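# Assemble the printed prop parts to match the reference card

## Task

Join the printed parts into the assembly pictured on the reference card; the object is only a prop, so a finished look matching the card is what counts.

## Robot and tools

Robot: two six-joint arms, left_arm and right_arm, on opposite sides of a table. right_arm carries a five-finger right hand, left_arm a mirrored left hand. Scene frame: origin on the table top midway between the nominal bases, z up, table at z = 0, left_arm's base on the +y side. Actual bases: left_arm at (-0.034, +0.519, 0), right_arm at (+0.041, -0.565, 0), each turned roughly 90 degrees about z. Arm poses, velocities and targets are reported in each arm's own base frame; fixed cameras use the scene frame. Cameras: cam_high, cam_low (fixed, 504x504), cam_left_wrist, cam_right_wrist (fisheye, 672x504).

Hand point: a spot 0.05 m in front of the palm and 0.15 m out from the wrist flange. Its +z runs along straight fingers (which extend 0.06-0.07 m past it), +y leaves the palm, +x crosses the palm away from the thumb on the right hand and toward the thumb on the left. A bracket on the little-finger side of the wrist can strike things, and a level hand can have its wrist hang well below the hand point.

Row layout (used by execute_actions and move): 28 numbers, each in [-1, 1], always for both arms. Positions 1-6: left_arm dx, dy, dz, rx, ry, rz. Positions 7-14: left hand little, ring, middle, index, thumb_bend, thumb_turn, force_limit, speed. Positions 15-20: right_arm dx..rz. Positions 21-28: right hand in the same eight-number order. The six pose numbers are an offset, not a pose: they are measured from that arm's current Hand target, along that arm's base axes, with rotation about the Hand target's position; rx, ry, rz form one rotation vector. Scale: 1.0 = 0.6 m or 180 degrees. Sending all six as 0 re-requests the current Hand target. Hand numbers are absolute targets: fingers and thumb_bend +1 straight, -1 curled; thumb_turn +1 beside the palm, -1 across in front of it (needed to grip things about 0.035-0.065 m thick). force_limit maps -1..+1 to about 0..10 N at the fingertip (0..15 N for the two thumb motors); speed reaches full speed at +0.48. A hand has no 'no change' value: repeat the last eight numbers you sent for it, or, if none yet, its hand_measured six plus hand_force_limit and hand_speed. For gentle grips use speed about -0.94 or lower. To squeeze harder, raise force_limit and send a more-closed target; to loosen, send a target more open than hand_measured.

execute_actions(actions, cameras): actions is a list of actions; each action is up to 15 rows of 28 numbers, one row per 1/30 s step, the final row held to fill 15 steps. Every row in an action counts from the Hand target at that action's start. Images come back only for an empty actions list or when cameras names them (["all"] for every camera).

move(target, speed, blend, stop_force, zero, blocking, cameras): straight-line path of each hand point toward target, which is one 28-number row or up to 15 rows; all rows are offsets from the same starting Hand targets. speed in m/s, 0.002-3.6, default 0.25 (turns up to twice that in rad/s); one value or one per row. blend in metres rounds corners of a list. stop_force in N (3-120, one value for both arms) ends an arm's path on contact; avoid it when the hand turns or when backing off something it presses on. zero (default true) re-zeroes before the move. blocking=false returns early but cannot be combined with stop_force. Paths ignore obstacles and the other arm; do not route close past an arm's own base. The result adds a 'move:' line: done, off_target, moving, held or fault, plus limits such as paced or held.

wait(seconds 0-10), stop() to brake a running move, zoom_image(camera, region [x0,y0,x1,y1] in pixels, at most 504 per side, on the newest image), show_instructions() to view the reference card pages, zero_wrist_force(arm) to re-zero a wrist sensor, finished_scene(scene=1) to end (irreversible; the assembly must stay correct without the robot).

Results: end_effector_position (m), quat_wxyz, velocities, Hand target (next offsets start there), joint positions and torques, wrist force and torque in hand axes plus the peak since the last shown reading, and per hand hand_measured, hand_stopped_by (moving, target, force, stalled, fault), hand_load_n (positive when pushed open; near 0 after a lost grip). A hand point often rests slightly short of its Hand target; send the leftover as an offset. Orientation commands are clipped to within 32 degrees of the measured one per step.

Avoid: dropping parts or releasing them while moving, knocking anything off the table, hitting fixed or heavy objects, pushing past firm contact (arms are stiff; about 150 N or joint limits of 135 N m on big joints and 25.2 N m on wrists trigger a 10 s stop), any contact between the two arms or one hand closing on the other, overloading fingers, and long stretched-out holds that overheat motors (MOTOR HOT at 70 °C, forced stop at 85 °C).

Each tool is called after ">>>" by a JSON object that holds its "method" and its "body".

Reference images:

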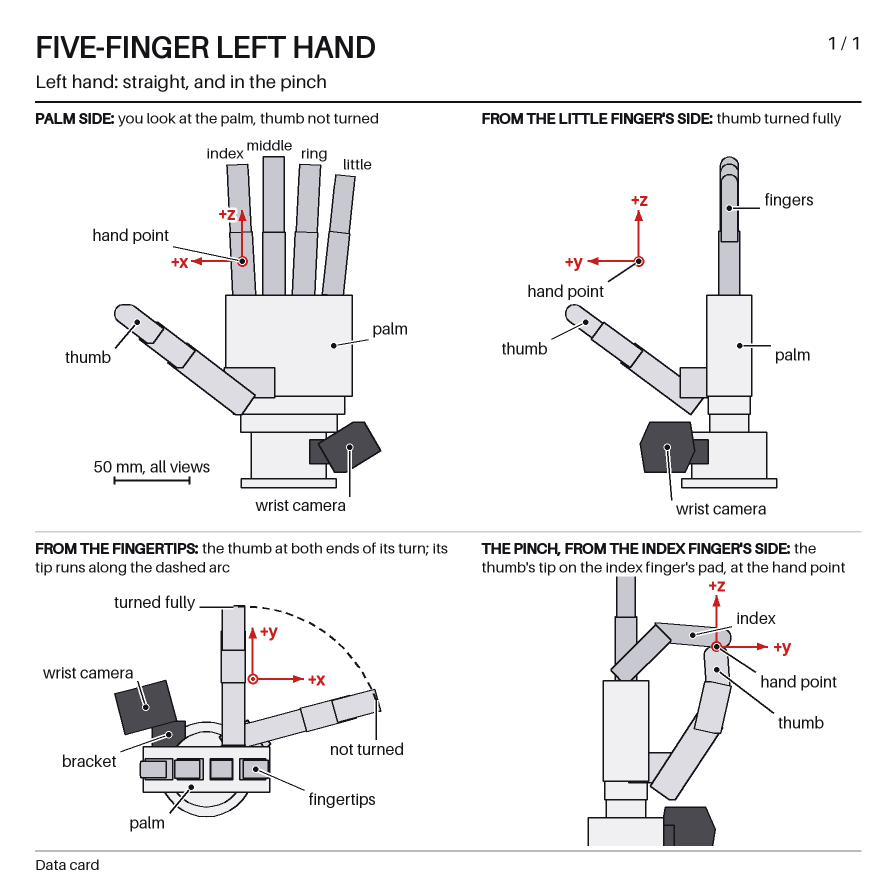

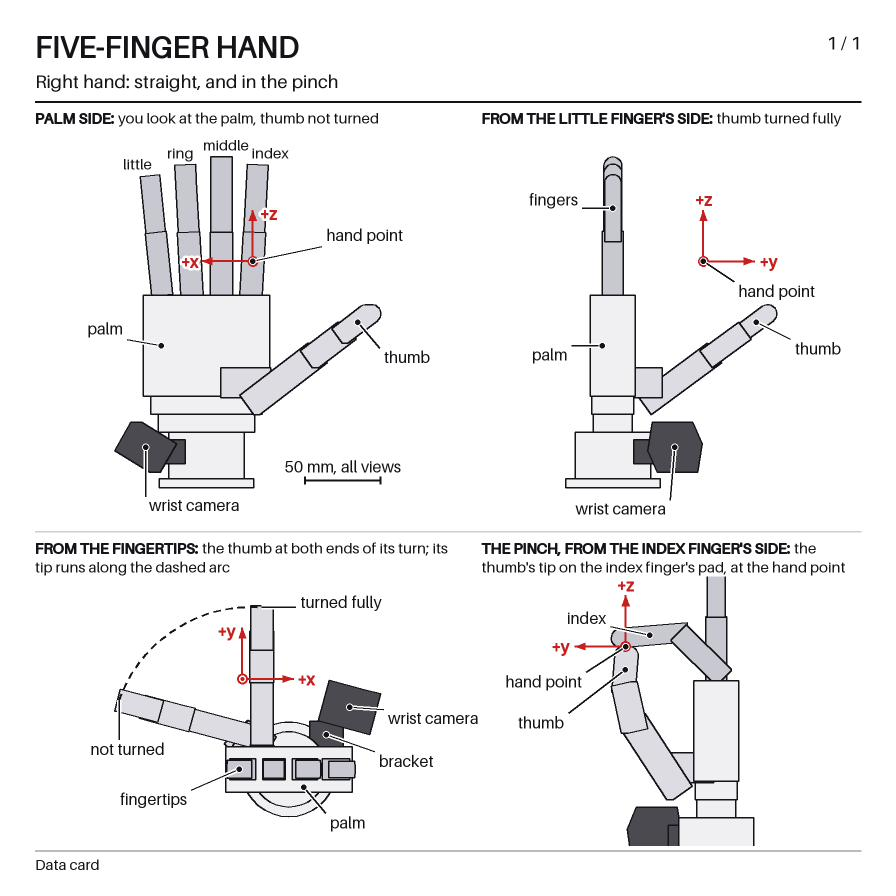

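## Session

>>> {"method": "execute_actions", "body": {"actions": []}}

>>> {"method": "show_instructions", "body": {}}

Scene clock: 0.00 s.
left_arm: end_effector_position=(+0.2381, +0.2601, +0.2511) hand_measured=(+1.000, +1.000, +1.000, +1.000, +1.000, +1.000) hand_load_n=(+0.0, +0.0, +0.0, +0.0, +0.0, +0.0) hand_stopped_by=(target, target, target, target, target, target) hand_force_limit=0.00 hand_speed=-0.80 end_effector_quat_wxyz=(-0.491, +0.818, +0.223, -0.201) | right_arm: end_effector_position=(+0.4306, -0.3068, +0.1275) hand_measured=(+1.000, +1.000, +1.000, +1.000, +1.000, +1.000) hand_load_n=(+0.0, +0.5, -0.5, +0.0, +0.0, +0.0) hand_stopped_by=(target, target, target, target, target, target) hand_force_limit=0.00 hand_speed=-0.80 end_effector_quat_wxyz=(-0.010, +0.955, +0.155, -0.251)
Joint positions: left_arm=[3.788 -1.735 -1.843 1.99 -2.689 1.674] | right_arm=[-0.606 -0.731 1.115 1.58 1.9 0.709]
Joint velocities: within noise
Joint torques (N m): no reading
Wrist force (N): no reading
Wrist torque (N m): no reading
Wrist force, peak (N): no reading
Hand target: left_arm +0.2381, +0.2601, +0.2511; -0.491, +0.818, +0.223, -0.201 | right_arm +0.4306, -0.3068, +0.1275; -0.010, +0.955, +0.155, -0.251

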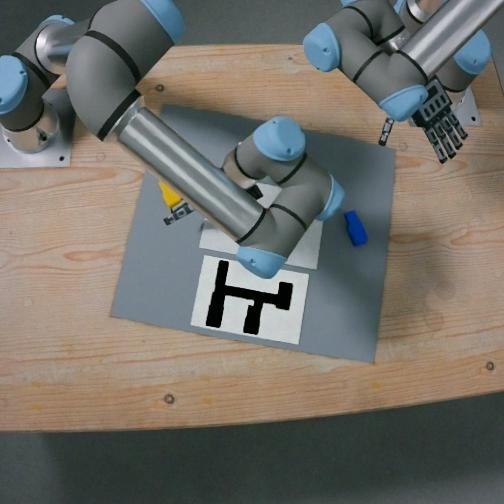

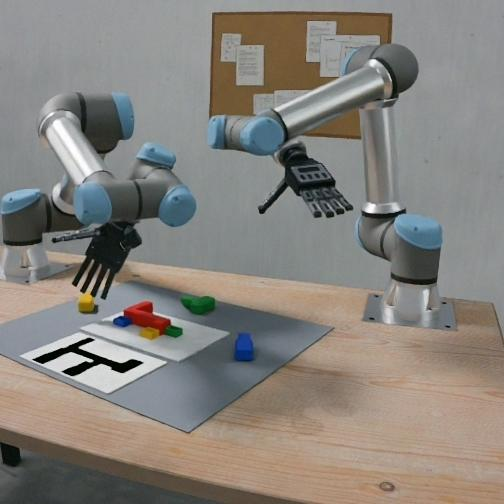

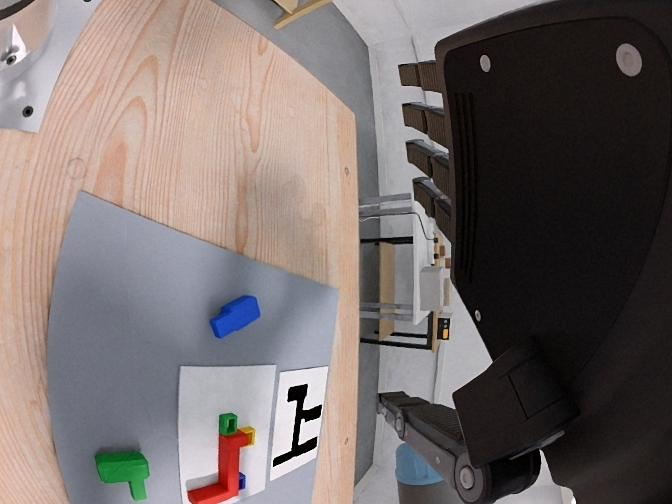

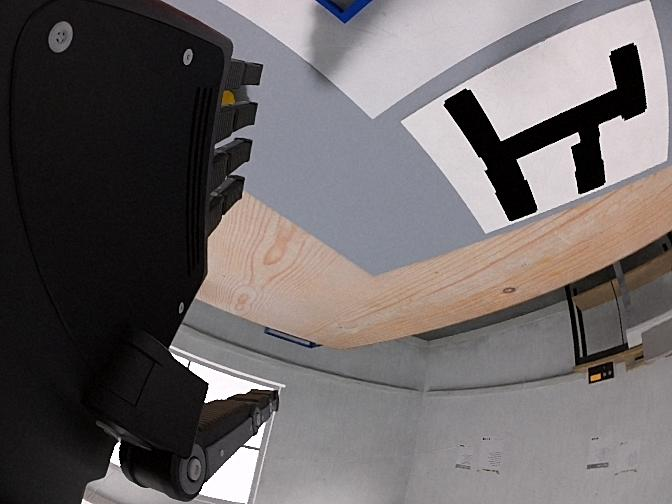

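Reference images for this scene: FIVE-FINGER LEFT HAND page 1, FIVE-FINGER HAND page 1.

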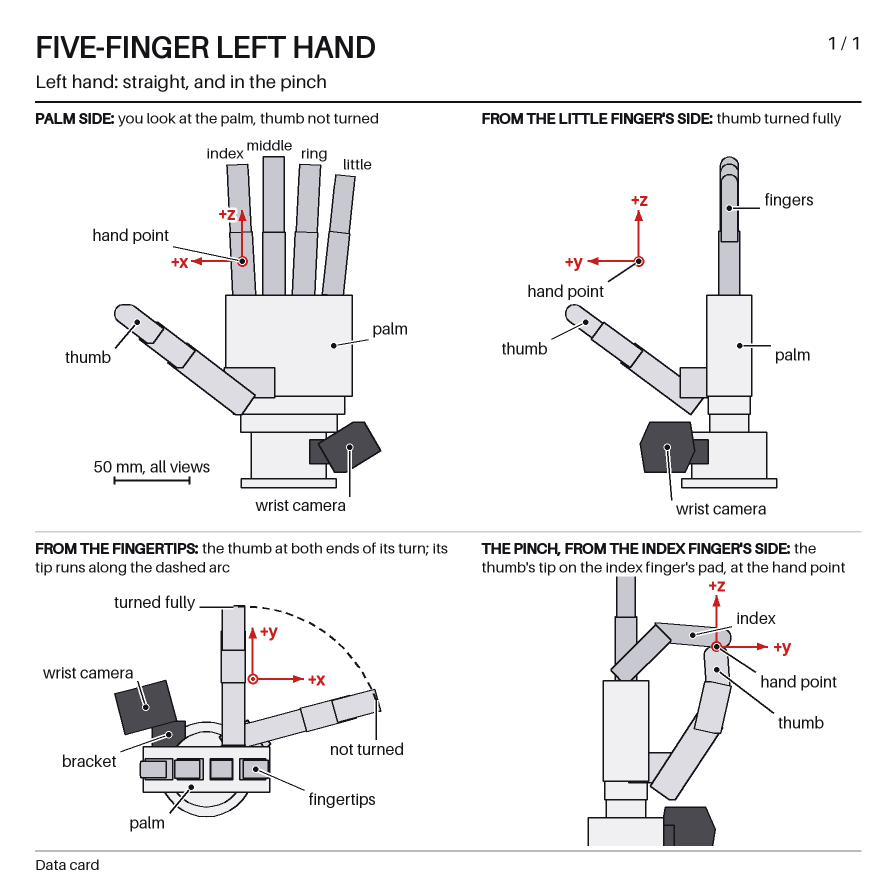

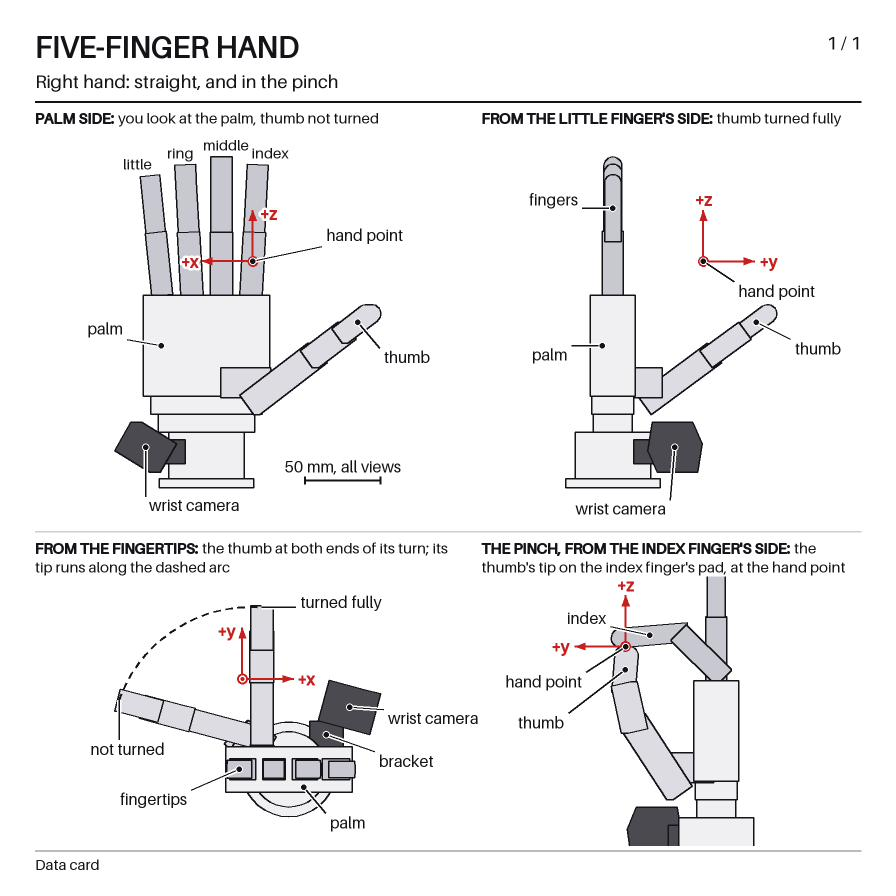

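>>> {"method": "zoom_image", "body": {"camera": "cam_high", "region": [110, 100, 400, 370]}}

>>> {"method": "zoom_image", "body": {"camera": "cam_low", "region": [0, 270, 340, 430]}}

>>> {"method": "zoom_image", "body": {"camera": "cam_left_wrist", "region": [40, 270, 360, 504]}}

>>> {"method": "zoom_image", "body": {"camera": "cam_right_wrist", "region": [200, 0, 672, 300]}}

Scaled by 1.738 from the camera's 504x504 image, which has a finer 720x720 frame.

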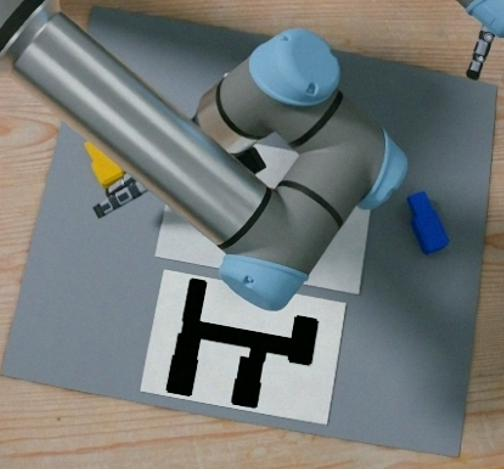

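Scaled by 1.482 from the camera's 504x504 image, which has a finer 720x720 frame.

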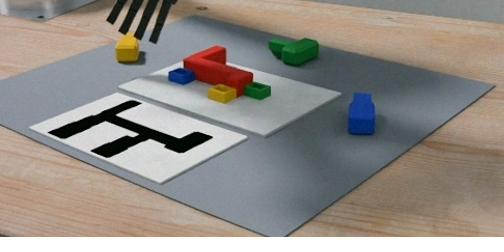

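Scaled by 1.575 from the camera's 672x504 image, which has a finer 960x720 frame.

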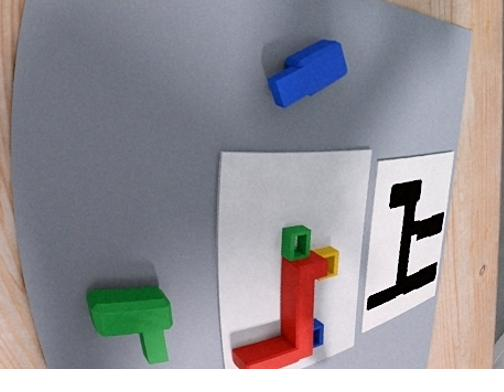

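Scaled by 1.068 from the camera's 672x504 image, which has a finer 960x720 frame.

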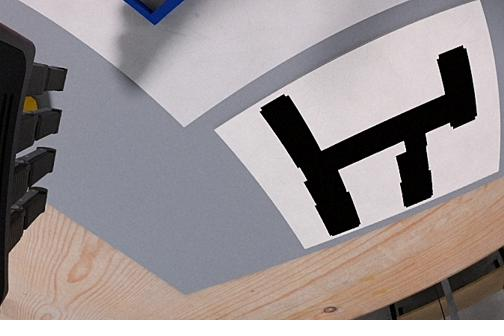

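>>> {"method": "move", "body": {"target": [0,0,0,0,0,0,1,1,1,1,1,1,0,-0.8,-0.318,-0.147,0.33,0,0,0,1,1,1,1,1,1,0,-0.8], "cameras": ["all"]}}

Scene clock: 34.57 s.
left_arm: end_effector_position=(+0.2381, +0.2601, +0.2511) hand_measured=(+1.000, +1.000, +1.000, +1.000, +1.000, +1.000) hand_load_n=(+0.0, +0.0, +0.0, +0.0, +0.5, +0.0) hand_stopped_by=(target, target, target, target, target, target) hand_force_limit=0.00 hand_speed=-0.80 end_effector_quat_wxyz=(-0.491, +0.818, +0.223, -0.201) | right_arm: end_effector_position=(+0.2399, -0.3950, +0.3254) hand_measured=(+1.000, +1.000, +1.000, +1.000, +1.000, +1.000) hand_load_n=(+0.0, +0.0, +0.0, -0.5, +0.0, +0.0) hand_stopped_by=(target, target, target, target, target, target) hand_force_limit=0.00 hand_speed=-0.80 end_effector_quat_wxyz=(-0.010, +0.955, +0.155, -0.251)
Joint positions: left_arm=[3.788 -1.735 -1.843 1.99 -2.689 1.674] | right_arm=[-0.984 -1.155 1.257 1.712 2.02 0.321]
Joint torques (N m): left_arm=[-0.42 22.39 17.13 -2.34 -1.23 0] | right_arm=[-8.82 -37.09 -4.75 3.47 -1.25 -1.42]
Wrist force (N): left_arm=[-0.1 0.2 -0.1] | right_arm=[-0.1 0.1 -0.1]
Wrist torque (N m): left_arm=[0.03 0.01 -0.01] | right_arm=[0.02 0.01 -0.03]
Wrist force, peak (N): left_arm=[-0.1 0.2 -0.4] | right_arm=[-2.2 0.1 -0.9]
Hand target: left_arm +0.2381, +0.2601, +0.2511; -0.491, +0.818, +0.223, -0.201 | right_arm +0.2398, -0.3950, +0.3255; -0.010, +0.955, +0.155, -0.251
Off the commanded pose: left_arm 0.000 m, 0 deg | right_arm 0.000 m, 0 deg.
move: done
camera_calibration:
cam_right_wrist: T_world_to_cam=[[0.514064, -0.836635, -0.189155, -0.395646], [-0.357665, -0.409515, 0.839269, -0.355072], [-0.779624, -0.363784, -0.509752, 0.327076], [0, 0, 0, 1]] pos_world=[0.331387, -0.357434, 0.38989]

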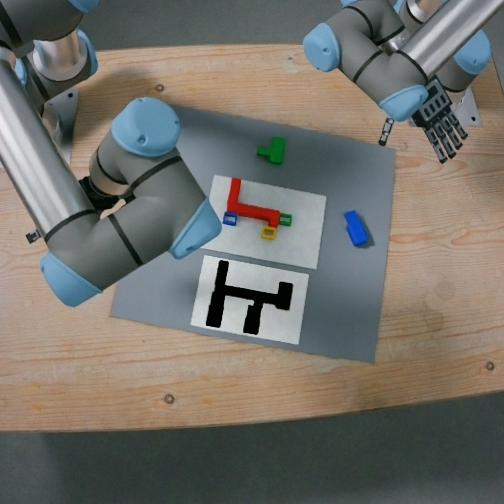

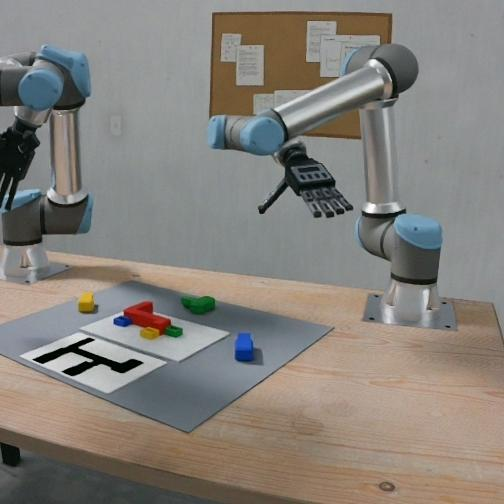

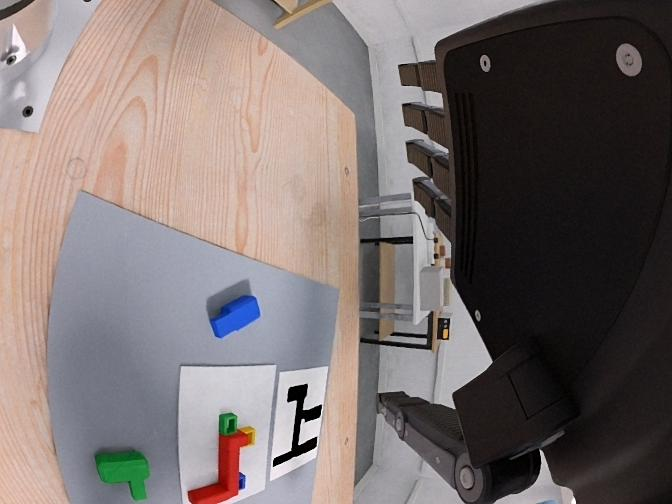

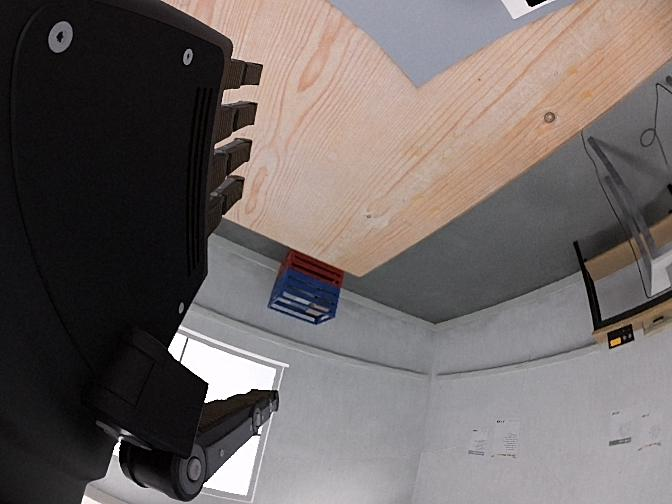

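>>> {"method": "zoom_image", "body": {"camera": "cam_high", "region": [190, 120, 380, 350]}}

>>> {"method": "zoom_image", "body": {"camera": "cam_low", "region": [60, 270, 270, 400]}}

>>> {"method": "zoom_image", "body": {"camera": "cam_left_wrist", "region": [170, 350, 340, 504]}}

>>> {"method": "zoom_image", "body": {"camera": "cam_left_wrist", "region": [80, 280, 280, 504]}}

Scaled by 2.191 from the camera's 504x504 image, which has a finer 720x720 frame.

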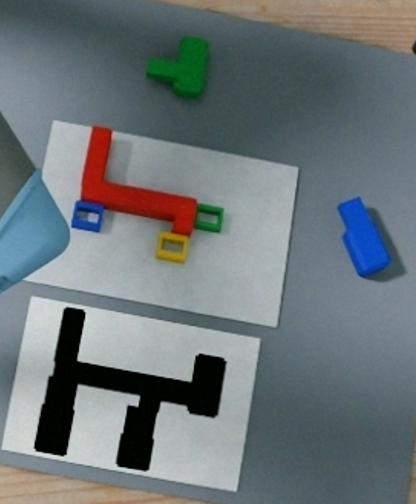

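Scaled by 2.400 from the camera's 504x504 image, which has a finer 720x720 frame.

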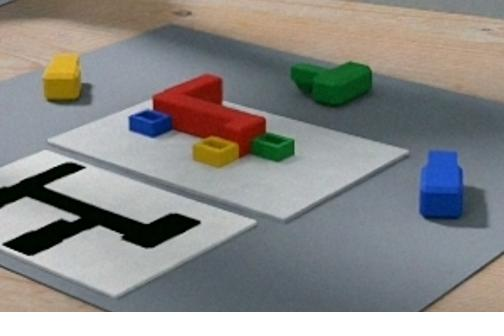

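Scaled by 2.965 from the camera's 672x504 image, which has a finer 960x720 frame.

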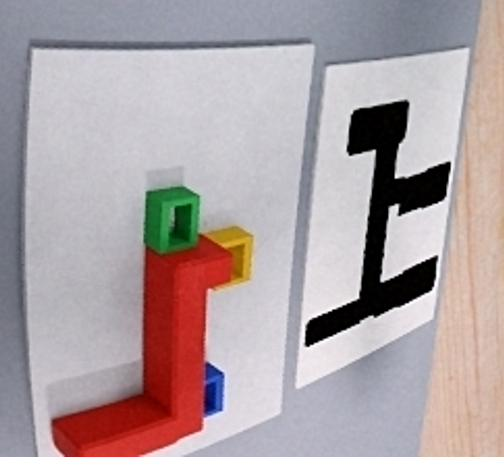

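Scaled by 2.250 from the camera's 672x504 image, which has a finer 960x720 frame.

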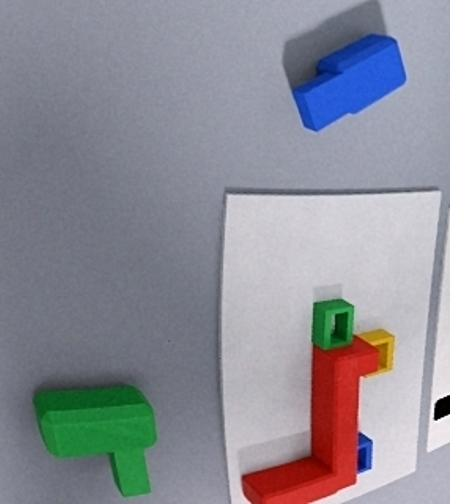

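>>> {"method": "move", "body": {"target": [0.115,0.037,-0.16,-0.1667,0,0,1,1,1,1,1,1,0,-0.8,0,0,0,0,0,0,1,1,1,1,1,1,0,-0.8], "cameras": ["cam_left_wrist","cam_high"]}}

Scene clock: 170.07 s.
left_arm: end_effector_position=(+0.3070, +0.2823, +0.1552) hand_measured=(+1.000, +1.000, +1.000, +1.000, +1.000, +1.000) hand_load_n=(+0.0, +0.0, +0.0, +0.0, +0.0, +0.0) hand_stopped_by=(target, target, target, target, target, target) hand_force_limit=0.00 hand_speed=-0.80 end_effector_quat_wxyz=(-0.262, +0.917, +0.164, -0.252) | right_arm: end_effector_position=(+0.2398, -0.3950, +0.3255) hand_measured=(+1.000, +1.000, +1.000, +1.000, +1.000, +1.000) hand_load_n=(+0.0, +0.5, +0.5, +0.0, +0.0, +0.0) hand_stopped_by=(target, target, target, target, target, target) hand_force_limit=0.00 hand_speed=-0.80 end_effector_quat_wxyz=(-0.010, +0.955, +0.155, -0.251)
Joint positions: left_arm=[3.923 -2.034 -1.563 1.88 -2.304 1.943] | right_arm=[-0.984 -1.155 1.257 1.712 2.02 0.32]
Joint torques (N m): left_arm=[-7.45 24.2 12.65 -1.11 0.37 -0.6] | right_arm=[-10.38 -44.31 -4.8 3.74 -1.72 -2.53]
Wrist force (N): left_arm=[-0.3 -0.7 0.5] | right_arm=[-0.1 0.2 -0.3]
Wrist torque (N m): left_arm=[0.02 0.12 0.04] | right_arm=[0.04 0.02 -0.02]
Wrist force, peak (N): left_arm=[0.6 -0.7 1.1] | right_arm=[-0.3 0.4 -0.5]
Hand target: left_arm +0.3071, +0.2823, +0.1551; -0.262, +0.917, +0.164, -0.252 | right_arm +0.2398, -0.3950, +0.3255; -0.010, +0.955, +0.155, -0.251
Off the commanded pose: left_arm 0.000 m, 0 deg | right_arm 0.000 m, 0 deg.
move: done
camera_calibration:
cam_left_wrist: T_world_to_cam=[[0.0123888, 0.876526, 0.481194, -0.33421], [0.999422, 0.00437611, -0.0337024, -0.301604], [-0.0316468, 0.481334, -0.875966, 0.124321], [0, 0, 0, 1]] pos_world=[0.309505, 0.234424, 0.259557]
Images, in order (width x height): cam_high 504x504, cam_left_wrist 672x504.

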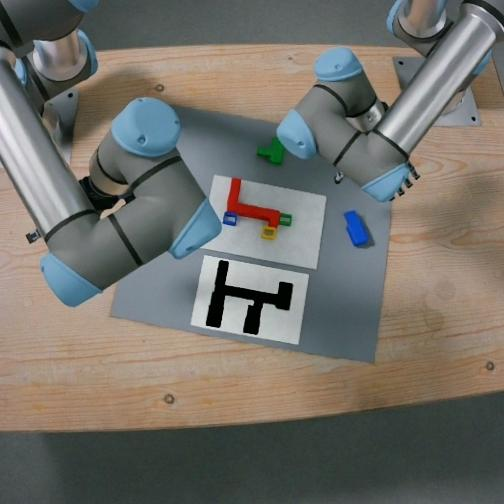

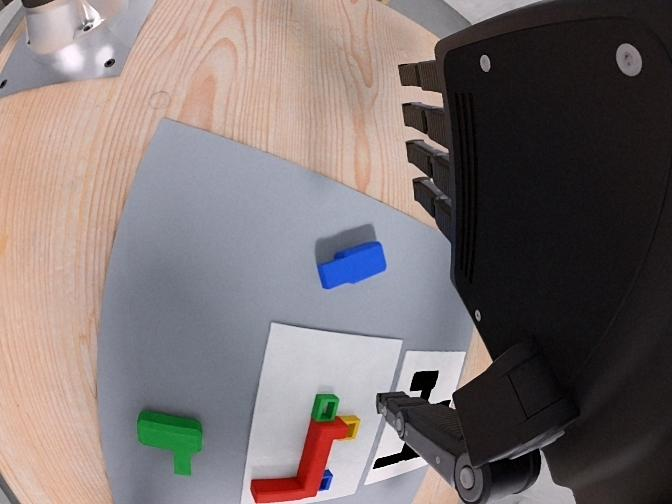

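>>> {"method": "zoom_image", "body": {"camera": "cam_left_wrist", "region": [290, 210, 420, 310]}}

>>> {"method": "zoom_image", "body": {"camera": "cam_left_wrist", "region": [230, 370, 420, 504]}}

>>> {"method": "zoom_image", "body": {"camera": "cam_left_wrist", "region": [110, 390, 230, 490]}}

>>> {"method": "zoom_image", "body": {"camera": "cam_high", "region": [330, 190, 390, 260]}}

>>> {"method": "zoom_image", "body": {"camera": "cam_low", "region": [60, 280, 200, 380]}}

Scaled by 3.877 from the camera's 672x504 image, which has a finer 960x720 frame.

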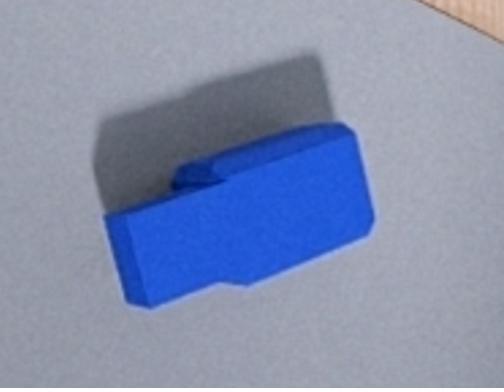

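Scaled by 2.653 from the camera's 672x504 image, which has a finer 960x720 frame.

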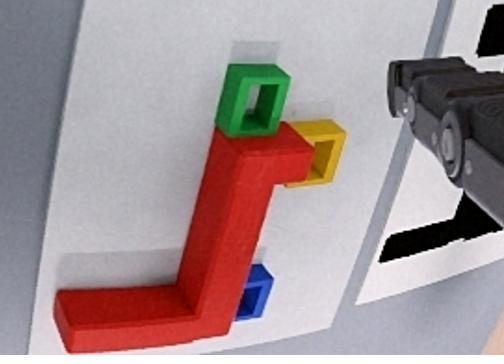

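Scaled by 4.200 from the camera's 672x504 image, which has a finer 960x720 frame.

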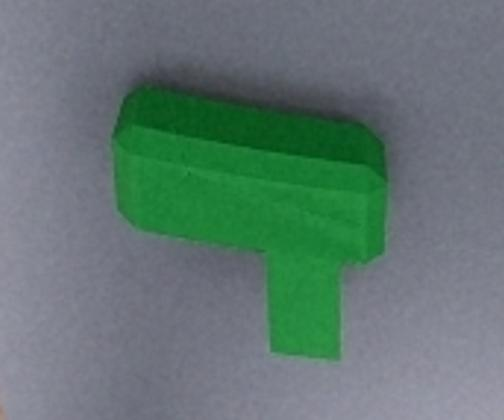

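Scaled by 7.200 from the camera's 504x504 image, which has a finer 720x720 frame.

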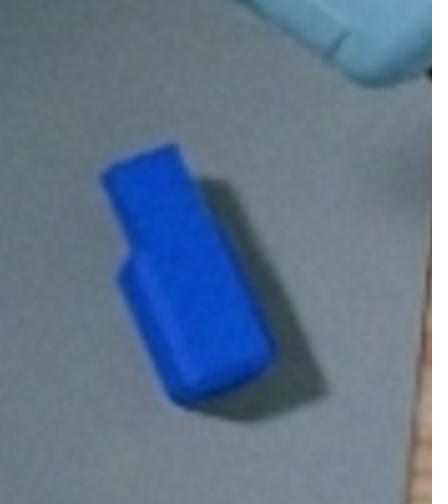

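This scene's latest camera images include none from cam_low. They are from: cam_high, cam_left_wrist. cam_low's image comes with the result of a call that names it in "cameras".

>>> {"method": "move", "body": {"target": [0.28,-0.275,-0.06,0,0,0,1,1,1,1,1,1,0,-0.8,0,0,0,0,0,0,1,1,1,1,1,1,0,-0.8], "cameras": ["cam_left_wrist","cam_low"]}}

>>> {"method": "zoom_image", "body": {"camera": "cam_low", "region": [60, 285, 160, 350]}}

>>> {"method": "zoom_image", "body": {"camera": "cam_low", "region": [160, 285, 270, 375]}}

Scene clock: 207.13 s.
left_arm: end_effector_position=(+0.4750, +0.1173, +0.1191) hand_measured=(+1.000, +1.000, +1.000, +1.000, +1.000, +1.000) hand_load_n=(+0.0, +0.0, +0.0, +0.0, -0.5, +0.0) hand_stopped_by=(target, target, target, target, target, target) hand_force_limit=0.00 hand_speed=-0.80 end_effector_quat_wxyz=(-0.262, +0.917, +0.164, -0.252) | right_arm: end_effector_position=(+0.2398, -0.3950, +0.3255) hand_measured=(+1.000, +1.000, +1.000, +1.000, +1.000, +1.000) hand_load_n=(+0.0, +0.0, +0.0, +0.0, +0.0, +0.0) hand_stopped_by=(target, target, target, target, target, target) hand_force_limit=0.00 hand_speed=-0.80 end_effector_quat_wxyz=(-0.010, +0.955, +0.155, -0.251)
Joint positions: left_arm=[3.465 -2.342 -1.236 1.517 -2.156 1.391] | right_arm=[-0.984 -1.155 1.257 1.712 2.02 0.32]
Joint torques (N m): left_arm=[-8.41 35.26 26.73 -3.93 0.22 -1.79] | right_arm=[-11.1 -44.5 -4.58 3.68 -1.55 -2.46]
Wrist force (N): left_arm=[0.1 -0.6 0.8] | right_arm=[0.0 0.2 -0.2]
Wrist torque (N m): left_arm=[0.00 0.07 -0.04] | right_arm=[0.04 0.00 -0.02]
Wrist force, peak (N): left_arm=[-1.0 -2.4 1.7] | right_arm=[-0.3 0.3 -0.4]
Hand target: left_arm +0.4751, +0.1173, +0.1191; -0.262, +0.917, +0.164, -0.252 | right_arm +0.2398, -0.3950, +0.3255; -0.010, +0.955, +0.155, -0.251
Off the commanded pose: left_arm 0.000 m, 0 deg | right_arm 0.000 m, 0 deg.
move: done
camera_calibration:
cam_left_wrist: T_world_to_cam=[[0.01256, 0.876676, 0.480918, -0.174373], [0.99942, 0.00421505, -0.0337853, -0.469969], [-0.0316458, 0.481063, -0.876115, 0.177573], [0, 0, 0, 1]] pos_world=[0.477506, 0.0694253, 0.223555]
Images, in order (width x height): cam_low 504x504, cam_left_wrist 672x504.

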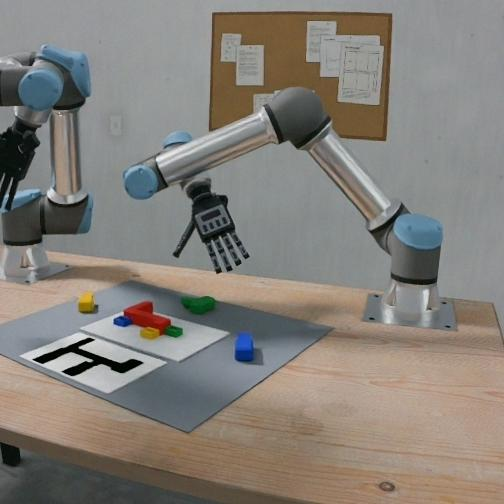

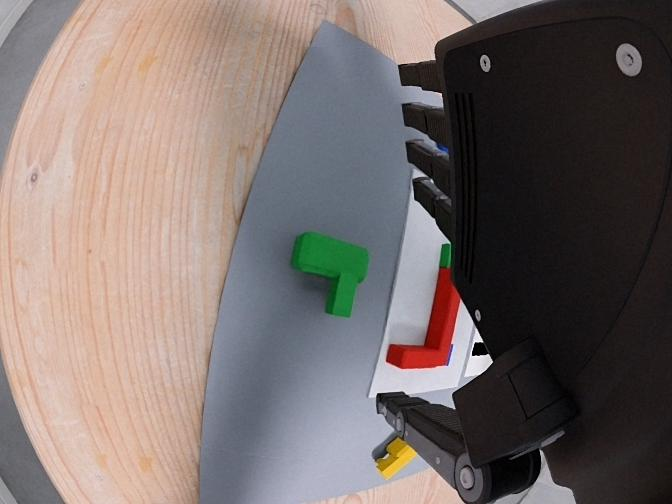

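Scaled by 5.040 from the camera's 504x504 image, which has a finer 720x720 frame.

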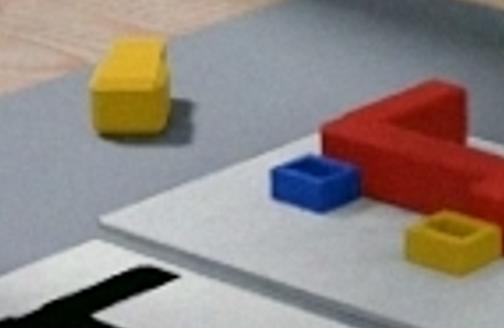

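Scaled by 4.582 from the camera's 504x504 image, which has a finer 720x720 frame.

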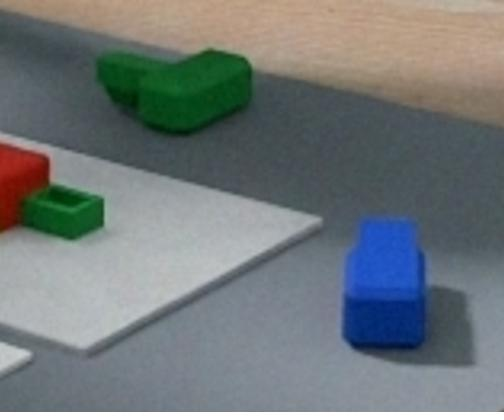

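>>> {"method": "zoom_image", "body": {"camera": "cam_left_wrist", "region": [280, 220, 380, 330]}}

>>> {"method": "zoom_image", "body": {"camera": "cam_left_wrist", "region": [350, 380, 470, 500]}}

>>> {"method": "zoom_image", "body": {"camera": "cam_low", "region": [170, 285, 230, 325]}}

Scaled by 4.582 from the camera's 672x504 image, which has a finer 960x720 frame.

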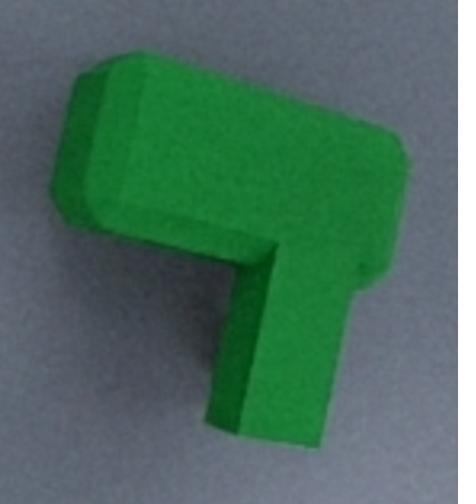

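Scaled by 4.200 from the camera's 672x504 image, which has a finer 960x720 frame.

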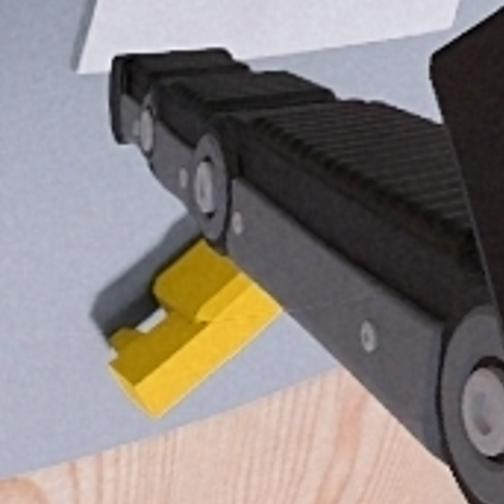

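Scaled by 8.400 from the camera's 504x504 image, which has a finer 720x720 frame.

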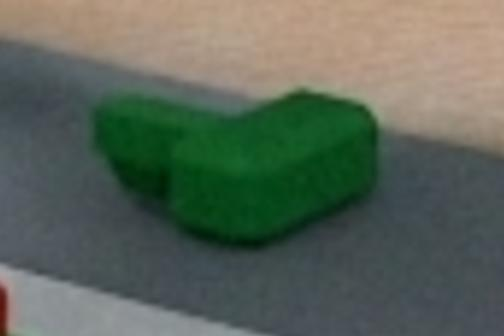

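>>> {"method": "move", "body": {"target": [0.075,0.265,0.05,0,0,0,1,1,1,1,1,1,0,-0.8,0,0,0,0,0,0,1,1,1,1,1,1,0,-0.8], "cameras": ["cam_left_wrist","cam_high"]}}

>>> {"method": "zoom_image", "body": {"camera": "cam_left_wrist", "region": [200, 140, 440, 400]}}

>>> {"method": "zoom_image", "body": {"camera": "cam_high", "region": [240, 120, 320, 180]}}

Scene clock: 286.63 s.
left_arm: end_effector_position=(+0.5201, +0.2762, +0.1491) hand_measured=(+1.000, +1.000, +1.000, +1.000, +1.000, +1.000) hand_load_n=(+0.0, +0.0, +0.0, +0.0, -0.5, +0.0) hand_stopped_by=(target, target, target, target, target, target) hand_force_limit=0.00 hand_speed=-0.80 end_effector_quat_wxyz=(-0.262, +0.917, +0.164, -0.252) | right_arm: end_effector_position=(+0.2398, -0.3950, +0.3255) hand_measured=(+1.000, +1.000, +1.000, +1.000, +1.000, +1.000) hand_load_n=(+0.0, +0.0, +0.0, +0.0, +0.0, +0.0) hand_stopped_by=(target, target, target, target, target, target) hand_force_limit=0.00 hand_speed=-0.80 end_effector_quat_wxyz=(-0.010, +0.955, +0.155, -0.251)
Joint positions: left_arm=[3.674 -2.535 -0.76 1.374 -2.242 1.627] | right_arm=[-0.984 -1.155 1.257 1.712 2.02 0.32]
Joint torques (N m): left_arm=[8.23 45.5 29.85 -2.47 -0.89 2.07] | right_arm=[-10.71 -43.8 -5.49 3.51 -1.56 -2.58]
Wrist force (N): left_arm=[0.1 -0.7 0.5] | right_arm=[-0.1 -0.1 -0.4]
Wrist torque (N m): left_arm=[0.02 0.07 0.10] | right_arm=[0.01 0.02 -0.02]
Wrist force, peak (N): left_arm=[1.2 -2.6 0.8] | right_arm=[0.0 0.1 -0.7]
Hand target: left_arm +0.5201, +0.2763, +0.1491; -0.262, +0.917, +0.164, -0.252 | right_arm +0.2398, -0.3950, +0.3255; -0.010, +0.955, +0.155, -0.251
Off the commanded pose: left_arm 0.000 m, 0 deg | right_arm 0.000 m, 0 deg.
move: done
camera_calibration:
cam_left_wrist: T_world_to_cam=[[0.0124237, 0.876676, 0.480921, -0.328552], [0.999425, 0.00428718, -0.0336334, -0.514759], [-0.0315474, 0.481063, -0.876118, 0.128705], [0, 0, 0, 1]] pos_world=[0.522605, 0.228325, 0.253455]
Images, in order (width x height): cam_high 504x504, cam_left_wrist 672x504.

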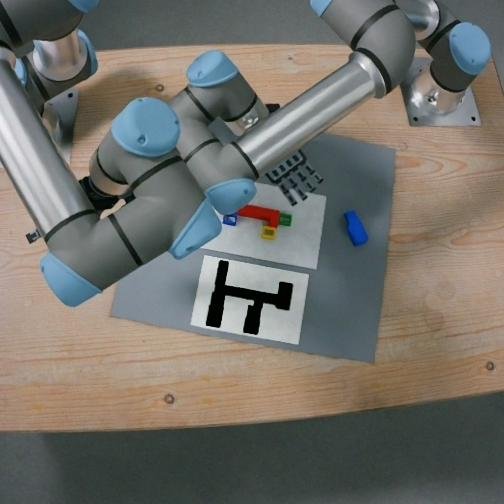

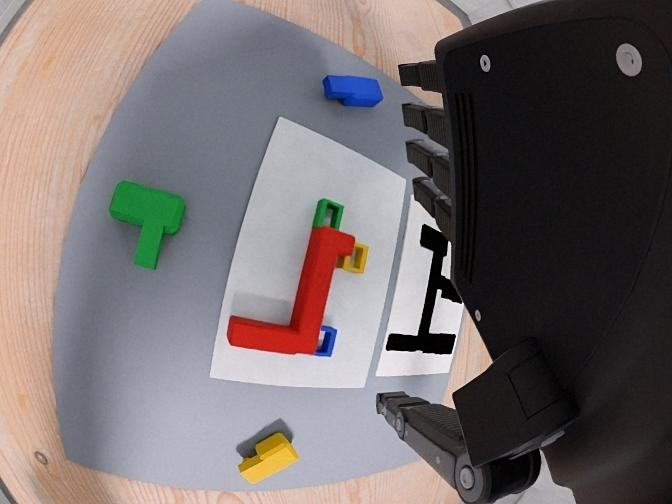

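Scaled by 1.938 from the camera's 672x504 image, which has a finer 960x720 frame.

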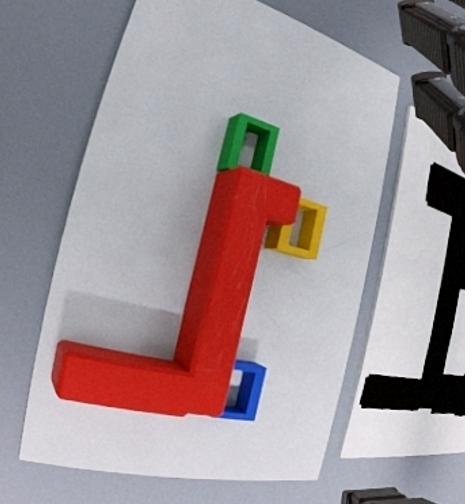

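Scaled by 6.300 from the camera's 504x504 image, which has a finer 720x720 frame.

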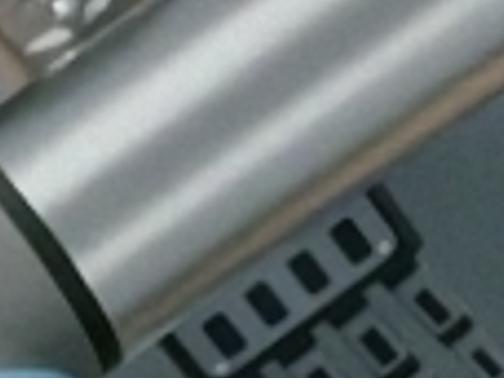

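>>> {"method": "zoom_image", "body": {"camera": "cam_left_wrist", "region": [220, 400, 320, 500]}}

>>> {"method": "zoom_image", "body": {"camera": "cam_left_wrist", "region": [300, 40, 400, 120]}}

>>> {"method": "zoom_image", "body": {"camera": "cam_left_wrist", "region": [90, 160, 210, 280]}}

>>> {"method": "zoom_image", "body": {"camera": "cam_left_wrist", "region": [290, 180, 390, 280]}}

>>> {"method": "zoom_image", "body": {"camera": "cam_left_wrist", "region": [220, 280, 350, 380]}}

Scaled by 5.040 from the camera's 672x504 image, which has a finer 960x720 frame.

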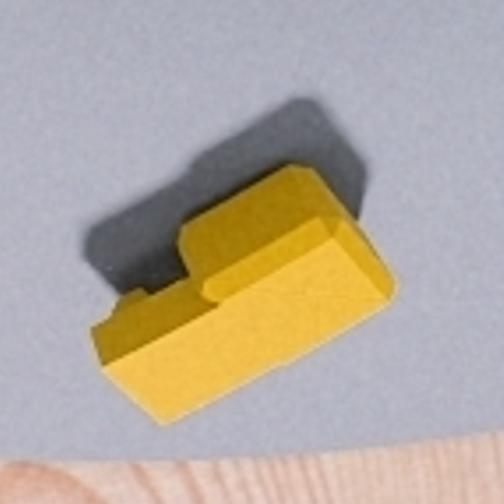

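Scaled by 5.040 from the camera's 672x504 image, which has a finer 960x720 frame.

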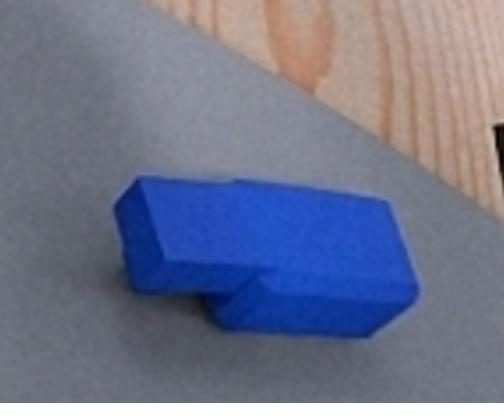

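Scaled by 4.200 from the camera's 672x504 image, which has a finer 960x720 frame.

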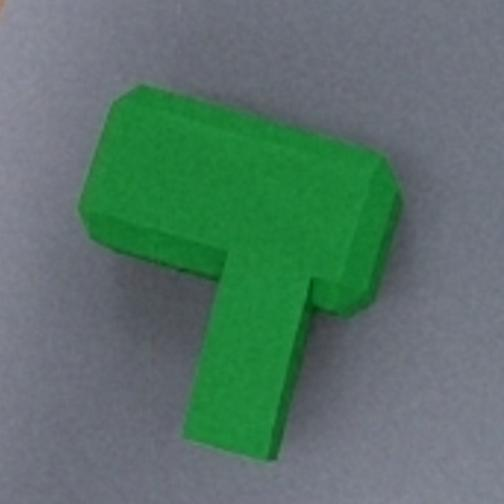

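Scaled by 5.040 from the camera's 672x504 image, which has a finer 960x720 frame.

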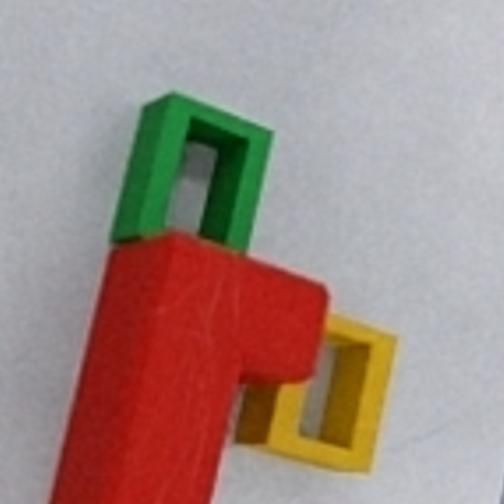

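Scaled by 3.877 from the camera's 672x504 image, which has a finer 960x720 frame.

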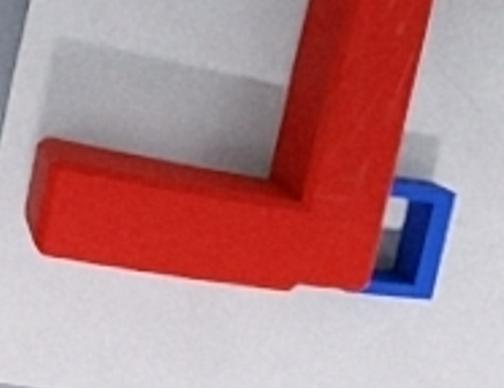

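>>> {"method": "move", "body": {"target": [[-0.47,-0.027,0.17,0,0,0,1,1,1,1,1,1,0,-0.8,0,0,0,0,0,0,1,1,1,1,1,-1,0,0],[-0.47,-0.027,0.17,0,0,0,1,1,1,1,1,1,0,-0.8,0.2265,0.301,-0.2925,0.168,-0.228,-0.448,1,1,1,1,1,-1,0,0]], "cameras": ["all"]}}

Scene clock: 398.77 s.
left_arm: end_effector_position=(+0.2381, +0.2601, +0.2511) hand_measured=(+1.000, +1.000, +1.000, +1.000, +1.000, +1.000) hand_load_n=(+0.0, +0.0, +0.0, -0.5, -0.5, +0.0) hand_stopped_by=(target, target, target, target, target, target) hand_force_limit=0.00 hand_speed=-0.80 end_effector_quat_wxyz=(-0.262, +0.917, +0.164, -0.252) | right_arm: end_effector_position=(+0.3757, -0.2144, +0.1500) hand_measured=(+1.000, +1.000, +1.000, +1.000, +1.000, -1.000) hand_load_n=(+0.0, +0.0, +0.0, +0.0, +0.0, +0.0) hand_stopped_by=(target, target, target, target, target, target) hand_force_limit=0.00 hand_speed=0.00 end_effector_quat_wxyz=(-0.338, +0.818, -0.431, +0.178)
Joint positions: left_arm=[4.011 -1.784 -1.625 1.772 -2.313 2.061] | right_arm=[-1.16 -1.173 1.717 1.214 0.806 1.305]
Joint torques (N m): left_arm=[9.11 35.13 5.24 -0.55 -2.03 2.09] | right_arm=[12.05 -19.99 -17.25 1.44 -2.33 1.1]
Wrist force (N): left_arm=[0.0 -0.6 0.5] | right_arm=[-1.9 1.3 0.1]
Wrist torque (N m): left_arm=[0.03 0.09 0.03] | right_arm=[0.12 0.21 -0.03]
Wrist force, peak (N): left_arm=[-2.0 -1.2 0.9] | right_arm=[-1.9 1.6 0.7]
Hand target: left_arm +0.2381, +0.2601, +0.2511; -0.262, +0.917, +0.164, -0.252 | right_arm +0.3757, -0.2144, +0.1500; -0.338, +0.818, -0.431, +0.178
Off the commanded pose: left_arm 0.000 m, 0 deg | right_arm 0.000 m, 0 deg.
move: done
camera_calibration:
cam_left_wrist: T_world_to_cam=[[0.0124719, 0.876676, 0.480919, -0.360047], [0.999421, 0.00429278, -0.0337437, -0.22938], [-0.0316468, 0.481062, -0.876115, 0.217028], [0, 0, 0, 1]] pos_world=[0.240606, 0.212225, 0.355555]
cam_right_wrist: T_world_to_cam=[[-0.434391, -0.615725, -0.65741, 0.126292], [-0.894751, 0.378889, 0.236353, 0.375907], [0.103557, 0.690888, -0.715507, 0.334418], [0, 0, 0, 1]] pos_world=[0.356572, -0.295711, 0.233457]

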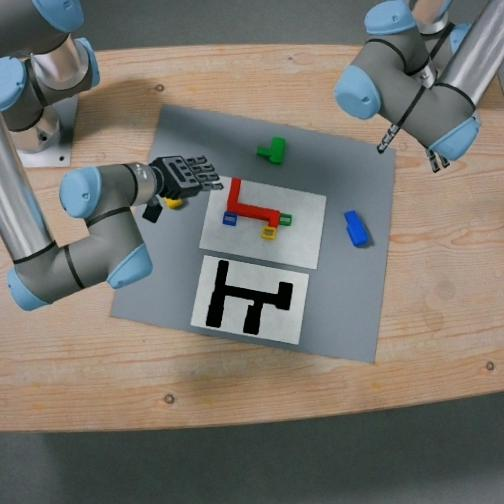

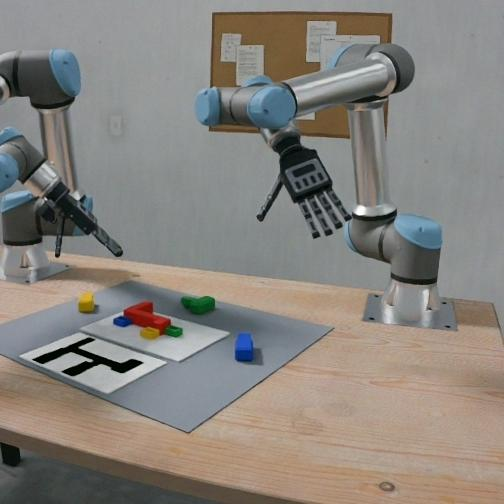

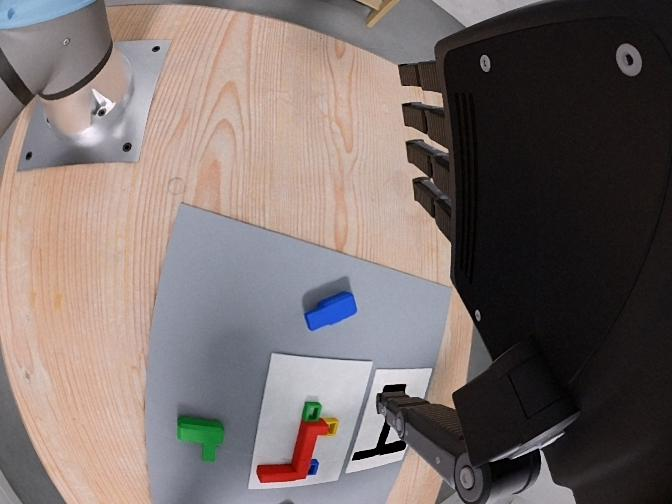

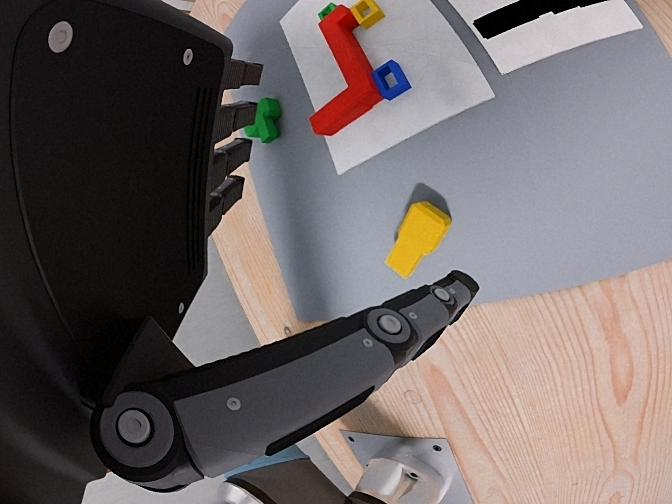

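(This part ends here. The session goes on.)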